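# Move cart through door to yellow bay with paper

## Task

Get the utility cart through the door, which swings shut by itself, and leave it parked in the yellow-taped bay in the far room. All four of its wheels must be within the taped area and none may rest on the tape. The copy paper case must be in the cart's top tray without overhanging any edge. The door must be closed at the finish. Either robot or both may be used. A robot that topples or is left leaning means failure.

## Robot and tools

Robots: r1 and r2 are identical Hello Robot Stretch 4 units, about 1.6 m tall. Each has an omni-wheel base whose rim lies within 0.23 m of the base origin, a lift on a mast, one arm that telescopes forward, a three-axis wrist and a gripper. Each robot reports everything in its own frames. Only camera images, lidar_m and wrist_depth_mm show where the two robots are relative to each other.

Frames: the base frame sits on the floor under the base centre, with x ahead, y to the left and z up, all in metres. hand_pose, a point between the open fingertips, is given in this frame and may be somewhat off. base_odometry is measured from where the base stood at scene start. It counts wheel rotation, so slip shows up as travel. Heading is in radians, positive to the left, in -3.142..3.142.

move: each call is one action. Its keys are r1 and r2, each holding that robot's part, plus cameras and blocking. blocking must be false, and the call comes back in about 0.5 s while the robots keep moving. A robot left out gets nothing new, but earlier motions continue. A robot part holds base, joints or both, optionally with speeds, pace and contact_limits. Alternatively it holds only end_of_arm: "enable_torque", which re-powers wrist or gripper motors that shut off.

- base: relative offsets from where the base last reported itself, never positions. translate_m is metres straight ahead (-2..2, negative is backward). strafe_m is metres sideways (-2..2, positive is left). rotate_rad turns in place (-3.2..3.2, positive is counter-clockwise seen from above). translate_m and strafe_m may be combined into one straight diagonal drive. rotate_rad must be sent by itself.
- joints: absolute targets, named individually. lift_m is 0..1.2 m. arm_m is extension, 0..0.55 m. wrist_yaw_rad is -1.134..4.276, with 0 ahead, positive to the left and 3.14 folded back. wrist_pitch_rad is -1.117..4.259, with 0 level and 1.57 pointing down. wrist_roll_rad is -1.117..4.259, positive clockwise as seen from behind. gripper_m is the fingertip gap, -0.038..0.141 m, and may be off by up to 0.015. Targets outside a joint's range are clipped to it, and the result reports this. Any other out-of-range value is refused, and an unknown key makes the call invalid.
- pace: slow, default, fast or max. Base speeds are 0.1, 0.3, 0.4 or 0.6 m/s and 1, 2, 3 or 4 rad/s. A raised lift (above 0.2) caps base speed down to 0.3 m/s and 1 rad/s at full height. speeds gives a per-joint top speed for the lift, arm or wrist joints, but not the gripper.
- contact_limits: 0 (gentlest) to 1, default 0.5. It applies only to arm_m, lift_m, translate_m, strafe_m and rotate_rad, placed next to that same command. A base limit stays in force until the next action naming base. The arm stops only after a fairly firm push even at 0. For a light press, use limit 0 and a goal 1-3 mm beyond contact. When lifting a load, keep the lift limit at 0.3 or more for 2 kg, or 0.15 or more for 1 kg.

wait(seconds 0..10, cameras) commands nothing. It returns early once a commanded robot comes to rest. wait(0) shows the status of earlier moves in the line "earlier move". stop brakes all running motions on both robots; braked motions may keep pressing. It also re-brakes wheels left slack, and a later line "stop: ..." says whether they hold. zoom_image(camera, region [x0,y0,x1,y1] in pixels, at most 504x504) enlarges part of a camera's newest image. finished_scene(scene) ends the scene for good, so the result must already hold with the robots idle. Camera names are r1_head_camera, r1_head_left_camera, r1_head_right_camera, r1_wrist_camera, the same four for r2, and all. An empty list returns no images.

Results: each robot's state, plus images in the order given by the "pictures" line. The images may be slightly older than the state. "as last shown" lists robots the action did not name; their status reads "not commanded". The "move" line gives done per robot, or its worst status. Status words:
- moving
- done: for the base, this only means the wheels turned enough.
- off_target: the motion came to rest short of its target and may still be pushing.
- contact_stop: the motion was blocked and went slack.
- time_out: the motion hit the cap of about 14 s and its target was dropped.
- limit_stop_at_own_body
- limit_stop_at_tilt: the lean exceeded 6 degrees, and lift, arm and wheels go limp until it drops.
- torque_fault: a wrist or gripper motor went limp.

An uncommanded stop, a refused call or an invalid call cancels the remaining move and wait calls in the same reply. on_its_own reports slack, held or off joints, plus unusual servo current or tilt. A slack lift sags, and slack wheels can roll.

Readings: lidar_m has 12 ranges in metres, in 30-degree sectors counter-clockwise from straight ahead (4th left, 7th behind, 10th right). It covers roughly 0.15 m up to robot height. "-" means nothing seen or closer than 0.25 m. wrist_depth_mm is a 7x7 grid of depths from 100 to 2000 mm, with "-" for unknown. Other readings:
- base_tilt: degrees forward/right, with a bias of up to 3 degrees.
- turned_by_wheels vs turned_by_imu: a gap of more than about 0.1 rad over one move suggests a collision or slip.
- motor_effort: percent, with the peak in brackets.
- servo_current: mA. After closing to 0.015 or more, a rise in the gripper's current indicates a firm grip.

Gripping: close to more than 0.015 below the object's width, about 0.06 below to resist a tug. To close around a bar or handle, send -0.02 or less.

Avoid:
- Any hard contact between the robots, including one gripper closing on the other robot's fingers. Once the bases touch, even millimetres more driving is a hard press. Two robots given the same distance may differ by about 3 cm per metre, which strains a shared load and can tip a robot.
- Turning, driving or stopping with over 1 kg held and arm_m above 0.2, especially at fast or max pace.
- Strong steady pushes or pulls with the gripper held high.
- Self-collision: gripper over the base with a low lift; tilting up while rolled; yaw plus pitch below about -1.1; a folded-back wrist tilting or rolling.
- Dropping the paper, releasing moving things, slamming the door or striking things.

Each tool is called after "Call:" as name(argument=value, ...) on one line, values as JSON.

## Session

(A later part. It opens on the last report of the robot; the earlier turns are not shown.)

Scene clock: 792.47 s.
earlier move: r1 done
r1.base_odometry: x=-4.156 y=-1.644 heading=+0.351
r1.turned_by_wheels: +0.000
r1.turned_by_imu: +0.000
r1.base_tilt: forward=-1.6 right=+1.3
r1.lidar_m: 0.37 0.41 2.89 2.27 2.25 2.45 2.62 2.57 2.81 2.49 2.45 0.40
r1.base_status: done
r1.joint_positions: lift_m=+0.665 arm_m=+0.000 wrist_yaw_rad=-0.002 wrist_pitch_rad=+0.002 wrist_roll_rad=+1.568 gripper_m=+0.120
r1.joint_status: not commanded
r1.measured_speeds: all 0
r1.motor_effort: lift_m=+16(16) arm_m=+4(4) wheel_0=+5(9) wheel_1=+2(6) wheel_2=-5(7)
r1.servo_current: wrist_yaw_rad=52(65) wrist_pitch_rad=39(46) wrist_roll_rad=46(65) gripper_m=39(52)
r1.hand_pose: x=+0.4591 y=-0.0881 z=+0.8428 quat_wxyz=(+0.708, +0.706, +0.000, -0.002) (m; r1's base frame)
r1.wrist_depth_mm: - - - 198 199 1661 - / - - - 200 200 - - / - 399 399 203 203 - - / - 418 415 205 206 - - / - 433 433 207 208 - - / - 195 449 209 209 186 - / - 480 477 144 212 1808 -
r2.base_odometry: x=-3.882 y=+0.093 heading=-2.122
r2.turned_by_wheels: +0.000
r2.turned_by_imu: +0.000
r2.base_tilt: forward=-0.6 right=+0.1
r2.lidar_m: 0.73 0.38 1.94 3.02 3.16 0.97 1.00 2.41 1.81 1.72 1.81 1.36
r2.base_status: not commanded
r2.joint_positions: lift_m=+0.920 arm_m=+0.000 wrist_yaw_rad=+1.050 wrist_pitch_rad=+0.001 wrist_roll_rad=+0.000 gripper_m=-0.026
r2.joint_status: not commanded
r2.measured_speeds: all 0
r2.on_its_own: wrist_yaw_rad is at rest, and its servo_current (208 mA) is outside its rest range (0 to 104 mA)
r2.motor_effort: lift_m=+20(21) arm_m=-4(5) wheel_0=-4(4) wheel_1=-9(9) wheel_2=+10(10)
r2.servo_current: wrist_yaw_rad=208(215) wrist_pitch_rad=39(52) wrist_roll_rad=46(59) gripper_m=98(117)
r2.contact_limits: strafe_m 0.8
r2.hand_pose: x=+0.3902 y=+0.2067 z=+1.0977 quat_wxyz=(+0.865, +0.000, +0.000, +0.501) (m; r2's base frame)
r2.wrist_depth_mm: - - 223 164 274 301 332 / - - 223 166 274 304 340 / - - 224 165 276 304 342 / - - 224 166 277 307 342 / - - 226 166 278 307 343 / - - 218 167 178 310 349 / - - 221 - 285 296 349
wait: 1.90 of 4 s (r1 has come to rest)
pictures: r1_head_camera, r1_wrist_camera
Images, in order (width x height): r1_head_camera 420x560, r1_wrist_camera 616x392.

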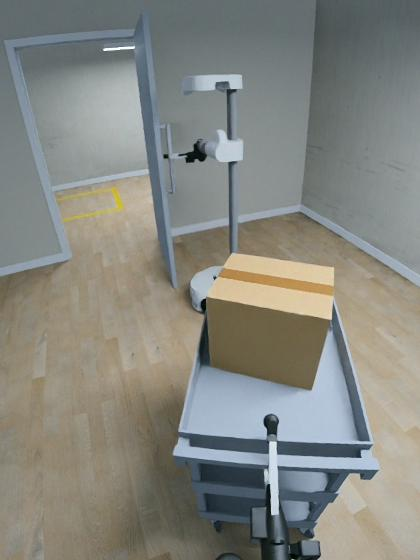

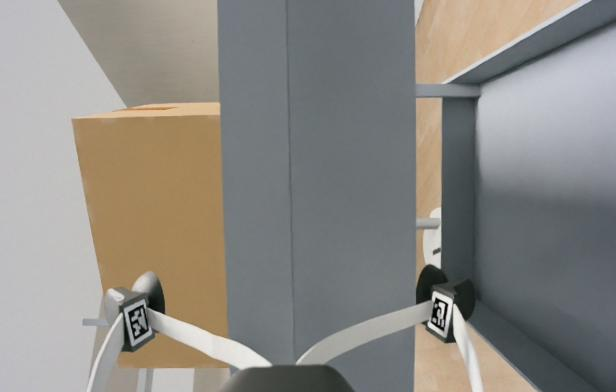

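Call:
move(r1={"base":{"translate_m":0.016,"strafe_m":-0.02},"pace":"slow"}, blocking=false, cameras=[])

Call:
wait(seconds=3, cameras=[])

Call:
move(r1={"joints":{"gripper_m":-0.025}}, blocking=false, cameras=[])

Call:
wait(seconds=3, cameras=["r1_head_camera"])

Scene clock: 798.57 s.
move: r1 moving
r1.base_odometry: x=-4.145 y=-1.650 heading=+0.351
r1.turned_by_wheels: +0.000
r1.turned_by_imu: +0.000
r1.base_tilt: forward=-1.6 right=+1.3
r1.lidar_m: 0.38 0.38 2.92 2.32 2.28 2.43 2.63 2.57 2.82 2.44 2.43 0.39
r1.base_status: translate_m moving; strafe_m moving
r1.joint_positions: lift_m=+0.665 arm_m=+0.000 wrist_yaw_rad=-0.002 wrist_pitch_rad=+0.001 wrist_roll_rad=+1.568 gripper_m=+0.120
r1.joint_status: not commanded
r1.measured_speeds: translate_m=+0.030 strafe_m=-0.038 rotate_rad=+0.003 lift_m=+0.000 arm_m=+0.000 wrist_yaw_rad=+0.000 wrist_pitch_rad=-0.005 wrist_roll_rad=+0.000
r1.motor_effort: lift_m=+16(16) arm_m=+4(4) wheel_0=+8(10) wheel_1=-4(6) wheel_2=-7(9)
r1.servo_current: wrist_yaw_rad=52(59) wrist_pitch_rad=39(46) wrist_roll_rad=39(65) gripper_m=46(46)
r1.hand_pose: x=+0.4591 y=-0.0881 z=+0.8430 quat_wxyz=(+0.708, +0.706, +0.000, -0.001) (m; r1's base frame)
r1.wrist_depth_mm: - - - 190 191 1661 1281 / - - - 192 193 - - / - 397 394 195 195 - - / - 410 410 196 197 - - / - 430 421 199 200 - - / - 196 445 201 201 189 - / - 473 469 141 204 1756 -
r2.base_odometry: x=-3.882 y=+0.093 heading=-2.122
r2.turned_by_wheels: +0.000
r2.turned_by_imu: +0.000
r2.base_tilt: forward=-0.6 right=+0.0
r2.lidar_m: 0.74 0.35 1.94 3.01 3.19 0.98 0.98 2.41 1.81 1.71 1.81 1.35
r2.base_status: not commanded
r2.joint_positions: lift_m=+0.920 arm_m=+0.000 wrist_yaw_rad=+1.050 wrist_pitch_rad=+0.001 wrist_roll_rad=+0.000 gripper_m=-0.026
r2.joint_status: not commanded
r2.measured_speeds: all 0
r2.motor_effort: lift_m=+20(21) arm_m=-4(5) wheel_0=-4(4) wheel_1=-9(9) wheel_2=+10(10)
r2.servo_current: wrist_yaw_rad=189(202) wrist_pitch_rad=39(46) wrist_roll_rad=39(52) gripper_m=111(117)
r2.contact_limits: strafe_m 0.8
r2.hand_pose: x=+0.3902 y=+0.2067 z=+1.0977 quat_wxyz=(+0.865, +0.000, +0.000, +0.501) (m; r2's base frame)
r2.wrist_depth_mm: - - 223 164 273 301 332 / - - 223 166 273 303 340 / - - 224 165 276 306 342 / - - 225 165 274 306 343 / - - 226 166 278 309 345 / - - 218 167 178 309 345 / - - 222 - 286 296 349
pictures: none
No camera images: "cameras" was empty.

Scene clock: 799.37 s.
earlier move: r1 done
r1.base_odometry: x=-4.135 y=-1.657 heading=+0.351
r1.turned_by_wheels: +0.000
r1.turned_by_imu: +0.000
r1.base_tilt: forward=-1.6 right=+1.3
r1.lidar_m: 0.36 0.39 2.93 2.32 2.29 2.49 2.63 2.59 2.81 2.45 2.41 0.38
r1.base_status: done
r1.joint_positions: lift_m=+0.665 arm_m=+0.000 wrist_yaw_rad=-0.002 wrist_pitch_rad=-0.001 wrist_roll_rad=+1.568 gripper_m=+0.120
r1.joint_status: not commanded
r1.measured_speeds: all 0
r1.motor_effort: lift_m=+16(16) arm_m=+4(4) wheel_0=+5(10) wheel_1=-2(6) wheel_2=-5(9)
r1.servo_current: wrist_yaw_rad=39(65) wrist_pitch_rad=33(46) wrist_roll_rad=39(65) gripper_m=46(46)
r1.hand_pose: x=+0.4591 y=-0.0881 z=+0.8435 quat_wxyz=(+0.708, +0.706, -0.001, -0.001) (m; r1's base frame)
r1.wrist_depth_mm: - - - 183 183 1708 1229 / - - - 186 186 - - / - 389 387 188 189 - - / - 404 402 190 191 - - / - 421 418 191 193 - - / - 194 439 195 195 195 - / - 469 462 136 198 1708 -
r2.base_odometry: x=-3.882 y=+0.093 heading=-2.122
r2.turned_by_wheels: +0.000
r2.turned_by_imu: +0.000
r2.base_tilt: forward=-0.6 right=+0.0
r2.lidar_m: 0.72 0.37 1.94 3.02 3.16 0.96 1.00 2.44 1.78 1.71 1.79 1.38
r2.base_status: not commanded
r2.joint_positions: lift_m=+0.920 arm_m=+0.000 wrist_yaw_rad=+1.050 wrist_pitch_rad=+0.001 wrist_roll_rad=+0.000 gripper_m=-0.026
r2.joint_status: not commanded
r2.measured_speeds: all 0
r2.on_its_own: wrist_yaw_rad is at rest, and its servo_current (202 mA) is outside its rest range (0 to 104 mA)
r2.motor_effort: lift_m=+20(21) arm_m=-5(5) wheel_0=-4(4) wheel_1=-9(9) wheel_2=+10(10)
r2.servo_current: wrist_yaw_rad=202(208) wrist_pitch_rad=39(52) wrist_roll_rad=46(59) gripper_m=111(117)
r2.contact_limits: strafe_m 0.8
r2.hand_pose: x=+0.3902 y=+0.2067 z=+1.0977 quat_wxyz=(+0.865, +0.000, +0.000, +0.501) (m; r2's base frame)
r2.wrist_depth_mm: - - 222 164 273 301 332 / - - 223 165 274 304 342 / - - 224 164 274 304 342 / - - 224 165 277 306 342 / - - 226 166 279 309 345 / - - 218 166 178 310 349 / - - 223 - 285 296 349
wait: 0.80 of 3 s (r1 has come to rest)
pictures: none
No camera images: "cameras" was empty.

Scene clock: 799.87 s.
move: r1 moving
r1.base_odometry: x=-4.135 y=-1.657 heading=+0.351
r1.turned_by_wheels: +0.000
r1.turned_by_imu: +0.000
r1.base_tilt: forward=-1.6 right=+1.3
r1.lidar_m: 0.37 0.39 2.94 2.33 2.28 2.47 2.63 2.59 2.82 2.47 2.40 0.40
r1.base_status: not commanded
r1.joint_positions: lift_m=+0.665 arm_m=+0.000 wrist_yaw_rad=-0.002 wrist_pitch_rad=-0.001 wrist_roll_rad=+1.568 gripper_m=+0.106
r1.joint_status: gripper_m moving
r1.measured_speeds: all 0
r1.motor_effort: lift_m=+16(16) arm_m=+4(4) wheel_0=+5(6) wheel_1=-1(2) wheel_2=-5(5)
r1.servo_current: wrist_yaw_rad=59(59) wrist_pitch_rad=39(46) wrist_roll_rad=52(59) gripper_m=98(98)
r1.hand_pose: x=+0.4591 y=-0.0881 z=+0.8435 quat_wxyz=(+0.708, +0.706, -0.001, -0.001) (m; r1's base frame)
r1.wrist_depth_mm: - - - 183 184 1576 1205 / - - - 186 186 - - / - 384 387 187 187 - - / - 399 397 190 191 - - / - 418 418 193 193 - - / - 209 433 195 195 189 - / - 459 462 135 198 1537 -
r2.base_odometry: x=-3.882 y=+0.093 heading=-2.122
r2.turned_by_wheels: +0.000
r2.turned_by_imu: +0.000
r2.base_tilt: forward=-0.6 right=+0.1
r2.lidar_m: 0.72 0.38 1.92 3.02 3.16 0.97 0.99 2.40 1.77 1.70 1.82 1.37
r2.base_status: not commanded
r2.joint_positions: lift_m=+0.920 arm_m=+0.000 wrist_yaw_rad=+1.050 wrist_pitch_rad=+0.001 wrist_roll_rad=+0.000 gripper_m=-0.026
r2.joint_status: not commanded
r2.measured_speeds: all 0
r2.motor_effort: lift_m=+20(21) arm_m=-5(5) wheel_0=-4(4) wheel_1=-9(9) wheel_2=+10(10)
r2.servo_current: wrist_yaw_rad=202(215) wrist_pitch_rad=39(46) wrist_roll_rad=52(65) gripper_m=111(111)
r2.contact_limits: strafe_m 0.8
r2.hand_pose: x=+0.3902 y=+0.2067 z=+1.0977 quat_wxyz=(+0.865, +0.000, +0.000, +0.501) (m; r2's base frame)
r2.wrist_depth_mm: - - 222 164 273 301 332 / - - 224 165 274 303 340 / - - 224 165 274 304 343 / - - 224 165 278 306 343 / - - 226 166 278 309 345 / - - 219 166 178 309 347 / - - 221 - 286 296 351
pictures: none
No camera images: "cameras" was empty.

Scene clock: 801.60 s.
earlier move: r1 done
r1.base_odometry: x=-4.134 y=-1.657 heading=+0.351
r1.turned_by_wheels: +0.000
r1.turned_by_imu: +0.000
r1.base_tilt: forward=-1.6 right=+1.3
r1.lidar_m: 0.35 0.37 2.89 2.34 2.27 2.50 2.61 2.58 2.84 2.46 2.41 0.38
r1.base_status: not commanded
r1.joint_positions: lift_m=+0.665 arm_m=+0.000 wrist_yaw_rad=-0.002 wrist_pitch_rad=+0.012 wrist_roll_rad=+1.568 gripper_m=-0.023
r1.joint_status: all done
r1.measured_speeds: all 0
r1.motor_effort: lift_m=+17(17) arm_m=-2(4) wheel_0=+0(6) wheel_1=-1(2) wheel_2=+0(5)
r1.servo_current: wrist_yaw_rad=33(72) wrist_pitch_rad=72(72) wrist_roll_rad=39(65) gripper_m=124(338)
r1.hand_pose: x=+0.4591 y=-0.0881 z=+0.8398 quat_wxyz=(+0.708, +0.706, +0.004, -0.005) (m; r1's base frame)
r1.wrist_depth_mm: - - 114 174 175 1576 - / - - 115 175 177 - - / 370 366 116 177 178 - - / 384 379 117 179 180 - - / - 397 118 181 182 - - / - 413 120 182 184 163 - / - 164 121 183 185 163 -
r2.base_odometry: x=-3.882 y=+0.093 heading=-2.122
r2.turned_by_wheels: +0.000
r2.turned_by_imu: +0.000
r2.base_tilt: forward=-0.6 right=+0.0
r2.lidar_m: 0.70 0.37 1.95 3.03 3.18 0.99 1.00 2.37 1.77 1.73 1.81 1.36
r2.base_status: not commanded
r2.joint_positions: lift_m=+0.920 arm_m=+0.000 wrist_yaw_rad=+1.050 wrist_pitch_rad=+0.001 wrist_roll_rad=+0.000 gripper_m=-0.026
r2.joint_status: not commanded
r2.measured_speeds: all 0
r2.on_its_own: wrist_yaw_rad is at rest, and its servo_current (195 mA) is outside its rest range (0 to 104 mA)
r2.motor_effort: lift_m=+21(21) arm_m=-5(5) wheel_0=-3(4) wheel_1=-9(9) wheel_2=+10(10)
r2.servo_current: wrist_yaw_rad=195(215) wrist_pitch_rad=33(46) wrist_roll_rad=39(65) gripper_m=104(117)
r2.contact_limits: strafe_m 0.8
r2.hand_pose: x=+0.3902 y=+0.2067 z=+1.0977 quat_wxyz=(+0.865, +0.000, +0.000, +0.501) (m; r2's base frame)
r2.wrist_depth_mm: - - 221 164 272 303 332 / - - 224 166 274 304 342 / - - 224 165 274 304 342 / - - 225 166 277 306 343 / - - 227 165 278 309 345 / - - 219 167 177 309 347 / - - 222 - 286 296 351
wait: 1.73 of 3 s (r1 has come to rest)
pictures: r1_head_camera
Images, in order (width x height): r1_head_camera 420x560.

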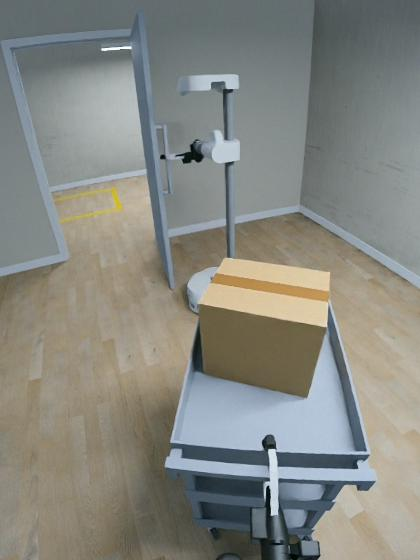

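Call:
move(r1={"base":{"translate_m":-0.6,"strafe_m":0.0},"pace":"slow"}, blocking=false, cameras=[])

Call:
wait(seconds=8, cameras=["r1_head_camera"])

Call:
move(r1={"base":{"translate_m":-0.6,"strafe_m":0.0},"pace":"slow"}, blocking=false, cameras=[])

Call:
wait(seconds=8, cameras=["r1_head_camera"])

Scene clock: 811.07 s.
move: r1 moving
r1.base_odometry: x=-4.146 y=-1.661 heading=+0.350
r1.turned_by_wheels: -0.001
r1.turned_by_imu: -0.001
r1.base_tilt: forward=-1.6 right=+1.3
r1.lidar_m: 0.36 0.35 2.89 2.31 2.29 2.50 2.60 2.59 2.80 2.44 2.43 0.37
r1.base_status: translate_m moving; strafe_m moving
r1.joint_positions: lift_m=+0.665 arm_m=+0.000 wrist_yaw_rad=-0.002 wrist_pitch_rad=+0.012 wrist_roll_rad=+1.568 gripper_m=-0.023
r1.joint_status: not commanded
r1.measured_speeds: translate_m=-0.049 strafe_m=+0.000 rotate_rad=-0.002 lift_m=+0.000 arm_m=+0.000 wrist_yaw_rad=+0.000 wrist_pitch_rad=+0.000 wrist_roll_rad=+0.000
r1.motor_effort: lift_m=+17(17) arm_m=+0(1) wheel_0=-6(10) wheel_1=-7(8) wheel_2=+8(10)
r1.servo_current: wrist_yaw_rad=46(65) wrist_pitch_rad=72(72) wrist_roll_rad=33(59) gripper_m=130(130)
r1.hand_pose: x=+0.4591 y=-0.0881 z=+0.8398 quat_wxyz=(+0.708, +0.706, +0.004, -0.005) (m; r1's base frame)
r1.wrist_depth_mm: - - 111 170 171 1618 - / - - 112 172 173 - - / 368 364 114 175 176 - - / - 382 115 177 179 - - / - 404 118 180 182 - - / - 421 120 183 184 166 - / - 163 121 186 186 163 -
r2.base_odometry: x=-3.882 y=+0.093 heading=-2.122
r2.turned_by_wheels: +0.000
r2.turned_by_imu: +0.000
r2.base_tilt: forward=-0.6 right=+0.0
r2.lidar_m: 0.71 0.38 1.93 3.02 3.19 0.99 1.03 2.45 1.78 1.72 1.82 1.36
r2.base_status: not commanded
r2.joint_positions: lift_m=+0.920 arm_m=+0.000 wrist_yaw_rad=+1.050 wrist_pitch_rad=+0.001 wrist_roll_rad=+0.000 gripper_m=-0.026
r2.joint_status: not commanded
r2.measured_speeds: all 0
r2.motor_effort: lift_m=+21(21) arm_m=-5(5) wheel_0=-4(4) wheel_1=-9(9) wheel_2=+10(10)
r2.servo_current: wrist_yaw_rad=202(215) wrist_pitch_rad=39(46) wrist_roll_rad=59(59) gripper_m=104(111)
r2.contact_limits: strafe_m 0.8
r2.hand_pose: x=+0.3902 y=+0.2067 z=+1.0977 quat_wxyz=(+0.865, +0.000, +0.000, +0.501) (m; r2's base frame)
r2.wrist_depth_mm: - - 223 165 273 301 332 / - - 223 166 274 303 340 / - - 225 165 276 304 342 / - - 224 165 277 306 343 / - - 225 166 278 307 345 / - - 218 166 177 310 349 / - - 221 - 286 296 351
pictures: none
No camera images: "cameras" was empty.

Scene clock: 817.83 s.
earlier move: r1 done
r1.base_odometry: x=-4.698 y=-1.863 heading=+0.351
r1.turned_by_wheels: +0.001
r1.turned_by_imu: +0.005
r1.base_tilt: forward=-1.6 right=+1.2
r1.lidar_m: 0.29 0.29 2.66 2.08 2.04 2.24 2.05 2.03 2.24 2.69 2.64 0.43
r1.base_status: done
r1.joint_positions: lift_m=+0.665 arm_m=+0.000 wrist_yaw_rad=+0.010 wrist_pitch_rad=+0.012 wrist_roll_rad=+1.572 gripper_m=-0.023
r1.joint_status: not commanded
r1.measured_speeds: all 0
r1.motor_effort: lift_m=+17(17) arm_m=-3(4) wheel_0=+4(10) wheel_1=-1(9) wheel_2=+8(14)
r1.servo_current: wrist_yaw_rad=78(85) wrist_pitch_rad=65(78) wrist_roll_rad=46(72) gripper_m=117(137)
r1.hand_pose: x=+0.4601 y=-0.0845 z=+0.8398 quat_wxyz=(+0.707, +0.707, +0.008, -0.001) (m; r1's base frame)
r1.wrist_depth_mm: - - - 238 253 265 277 / - - - 227 232 1576 1205 / - - - 216 217 1708 - / - - - 207 207 778 - / - 394 397 196 198 - - / - 389 177 189 189 167 - / - 158 175 182 182 155 -
r2.base_odometry: x=-3.882 y=+0.093 heading=-2.122
r2.turned_by_wheels: +0.000
r2.turned_by_imu: +0.001
r2.base_tilt: forward=-0.6 right=+0.1
r2.lidar_m: 0.71 0.37 1.93 3.02 3.17 1.57 - 2.40 1.79 1.71 1.80 1.38
r2.base_status: not commanded
r2.joint_positions: lift_m=+0.920 arm_m=+0.000 wrist_yaw_rad=+1.050 wrist_pitch_rad=+0.001 wrist_roll_rad=+0.000 gripper_m=-0.026
r2.joint_status: not commanded
r2.measured_speeds: all 0
r2.on_its_own: wrist_yaw_rad is at rest, and its servo_current (208 mA) is outside its rest range (0 to 104 mA)
r2.motor_effort: lift_m=+20(21) arm_m=-4(5) wheel_0=-4(4) wheel_1=-9(9) wheel_2=+10(10)
r2.servo_current: wrist_yaw_rad=208(215) wrist_pitch_rad=39(46) wrist_roll_rad=52(65) gripper_m=111(117)
r2.contact_limits: strafe_m 0.8
r2.hand_pose: x=+0.3902 y=+0.2067 z=+1.0977 quat_wxyz=(+0.865, +0.000, +0.000, +0.501) (m; r2's base frame)
r2.wrist_depth_mm: - - 223 164 273 303 332 / - - 223 166 274 304 340 / - - 224 165 276 304 342 / - - 224 166 277 306 342 / - - 227 166 277 307 345 / - - 218 166 178 309 347 / - - 222 - 286 296 349
wait: 6.77 of 8 s (r1 has come to rest)
pictures: r1_head_camera
Images, in order (width x height): r1_head_camera 420x560.

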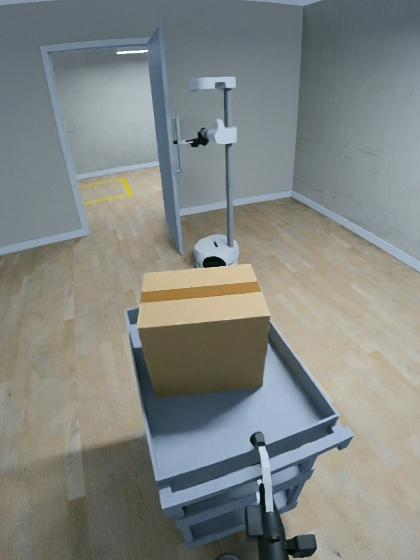

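Scene clock: 818.33 s.
move: r1 moving
r1.base_odometry: x=-4.709 y=-1.867 heading=+0.352
r1.turned_by_wheels: +0.001
r1.turned_by_imu: +0.001
r1.base_tilt: forward=-1.6 right=+1.2
r1.lidar_m: 0.31 0.30 2.65 2.08 2.02 2.25 2.03 2.02 2.20 2.68 2.65 0.39
r1.base_status: translate_m moving; strafe_m moving
r1.joint_positions: lift_m=+0.665 arm_m=+0.000 wrist_yaw_rad=+0.011 wrist_pitch_rad=+0.012 wrist_roll_rad=+1.572 gripper_m=-0.023
r1.joint_status: not commanded
r1.measured_speeds: translate_m=-0.048 strafe_m=+0.000 rotate_rad=+0.001 lift_m=+0.000 arm_m=+0.000 wrist_yaw_rad=+0.000 wrist_pitch_rad=+0.000 wrist_roll_rad=+0.000
r1.motor_effort: lift_m=+17(17) arm_m=-4(4) wheel_0=+0(3) wheel_1=-5(5) wheel_2=+15(16)
r1.servo_current: wrist_yaw_rad=52(72) wrist_pitch_rad=59(72) wrist_roll_rad=39(65) gripper_m=124(124)
r1.hand_pose: x=+0.4602 y=-0.0843 z=+0.8398 quat_wxyz=(+0.707, +0.707, +0.008, -0.001) (m; r1's base frame)
r1.wrist_depth_mm: - - - 236 252 265 266 / - - - 225 230 1618 1229 / - - - 215 215 1756 - / - - - 206 206 - - / - 397 399 196 198 - - / - 392 176 189 188 167 - / - 158 175 183 182 155 -
r2.base_odometry: x=-3.882 y=+0.093 heading=-2.122
r2.turned_by_wheels: +0.000
r2.turned_by_imu: +0.000
r2.base_tilt: forward=-0.6 right=+0.0
r2.lidar_m: 0.71 0.38 1.92 3.03 3.18 1.55 - 2.38 1.80 1.72 1.83 1.38
r2.base_status: not commanded
r2.joint_positions: lift_m=+0.920 arm_m=+0.000 wrist_yaw_rad=+1.050 wrist_pitch_rad=+0.001 wrist_roll_rad=+0.000 gripper_m=-0.026
r2.joint_status: not commanded
r2.measured_speeds: all 0
r2.motor_effort: lift_m=+21(21) arm_m=-4(5) wheel_0=-4(4) wheel_1=-9(9) wheel_2=+10(10)
r2.servo_current: wrist_yaw_rad=208(208) wrist_pitch_rad=39(46) wrist_roll_rad=59(59) gripper_m=111(111)
r2.contact_limits: strafe_m 0.8
r2.hand_pose: x=+0.3902 y=+0.2067 z=+1.0977 quat_wxyz=(+0.865, +0.000, +0.000, +0.501) (m; r2's base frame)
r2.wrist_depth_mm: - - 222 164 273 300 332 / - - 223 166 273 304 340 / - - 224 165 274 307 340 / - - 225 165 277 307 343 / - - 226 166 278 307 347 / - - 219 167 178 309 349 / - - 222 - 286 296 351
pictures: none
No camera images: "cameras" was empty.

Scene clock: 825.10 s.
earlier move: r1 done
r1.base_odometry: x=-5.261 y=-2.070 heading=+0.351
r1.turned_by_wheels: -0.001
r1.turned_by_imu: +0.001
r1.base_tilt: forward=-1.6 right=+1.3
r1.lidar_m: 0.34 0.36 2.34 1.81 1.79 1.90 1.49 1.46 1.64 2.47 2.85 0.39
r1.base_status: done
r1.joint_positions: lift_m=+0.665 arm_m=+0.000 wrist_yaw_rad=+0.003 wrist_pitch_rad=+0.012 wrist_roll_rad=+1.571 gripper_m=-0.023
r1.joint_status: not commanded
r1.measured_speeds: all 0
r1.motor_effort: lift_m=+17(17) arm_m=-3(4) wheel_0=-3(7) wheel_1=-2(7) wheel_2=+4(17)
r1.servo_current: wrist_yaw_rad=33(91) wrist_pitch_rad=65(78) wrist_roll_rad=46(78) gripper_m=117(130)
r1.hand_pose: x=+0.4595 y=-0.0867 z=+0.8398 quat_wxyz=(+0.707, +0.707, +0.005, -0.003) (m; r1's base frame)
r1.wrist_depth_mm: - - - 189 190 1618 1160 / - - - 189 190 1661 - / - - - 188 189 - - / - 384 389 186 188 - - / - 394 399 186 186 - - / - 404 175 185 186 165 - / - 156 173 184 185 156 -
r2.base_odometry: x=-3.882 y=+0.093 heading=-2.122
r2.turned_by_wheels: +0.000
r2.turned_by_imu: +0.001
r2.base_tilt: forward=-0.6 right=+0.0
r2.lidar_m: 0.72 0.36 1.95 3.02 3.18 2.19 - 2.41 1.78 1.73 1.79 1.34
r2.base_status: not commanded
r2.joint_positions: lift_m=+0.920 arm_m=+0.000 wrist_yaw_rad=+1.050 wrist_pitch_rad=+0.001 wrist_roll_rad=+0.000 gripper_m=-0.026
r2.joint_status: not commanded
r2.measured_speeds: all 0
r2.on_its_own: wrist_yaw_rad is at rest, and its servo_current (202 mA) is outside its rest range (0 to 104 mA)
r2.motor_effort: lift_m=+20(21) arm_m=-4(5) wheel_0=-4(4) wheel_1=-9(9) wheel_2=+10(10)
r2.servo_current: wrist_yaw_rad=202(215) wrist_pitch_rad=39(52) wrist_roll_rad=59(59) gripper_m=104(117)
r2.contact_limits: strafe_m 0.8
r2.hand_pose: x=+0.3902 y=+0.2067 z=+1.0977 quat_wxyz=(+0.865, +0.000, +0.000, +0.501) (m; r2's base frame)
r2.wrist_depth_mm: - - 224 164 273 303 330 / - - 224 166 273 303 342 / - - 224 165 277 304 340 / - - 225 166 277 307 343 / - - 226 166 279 307 347 / - - 218 166 178 309 347 / - - 221 - 286 294 351
wait: 6.77 of 8 s (r1 has come to rest)
pictures: r1_head_camera
Images, in order (width x height): r1_head_camera 420x560.

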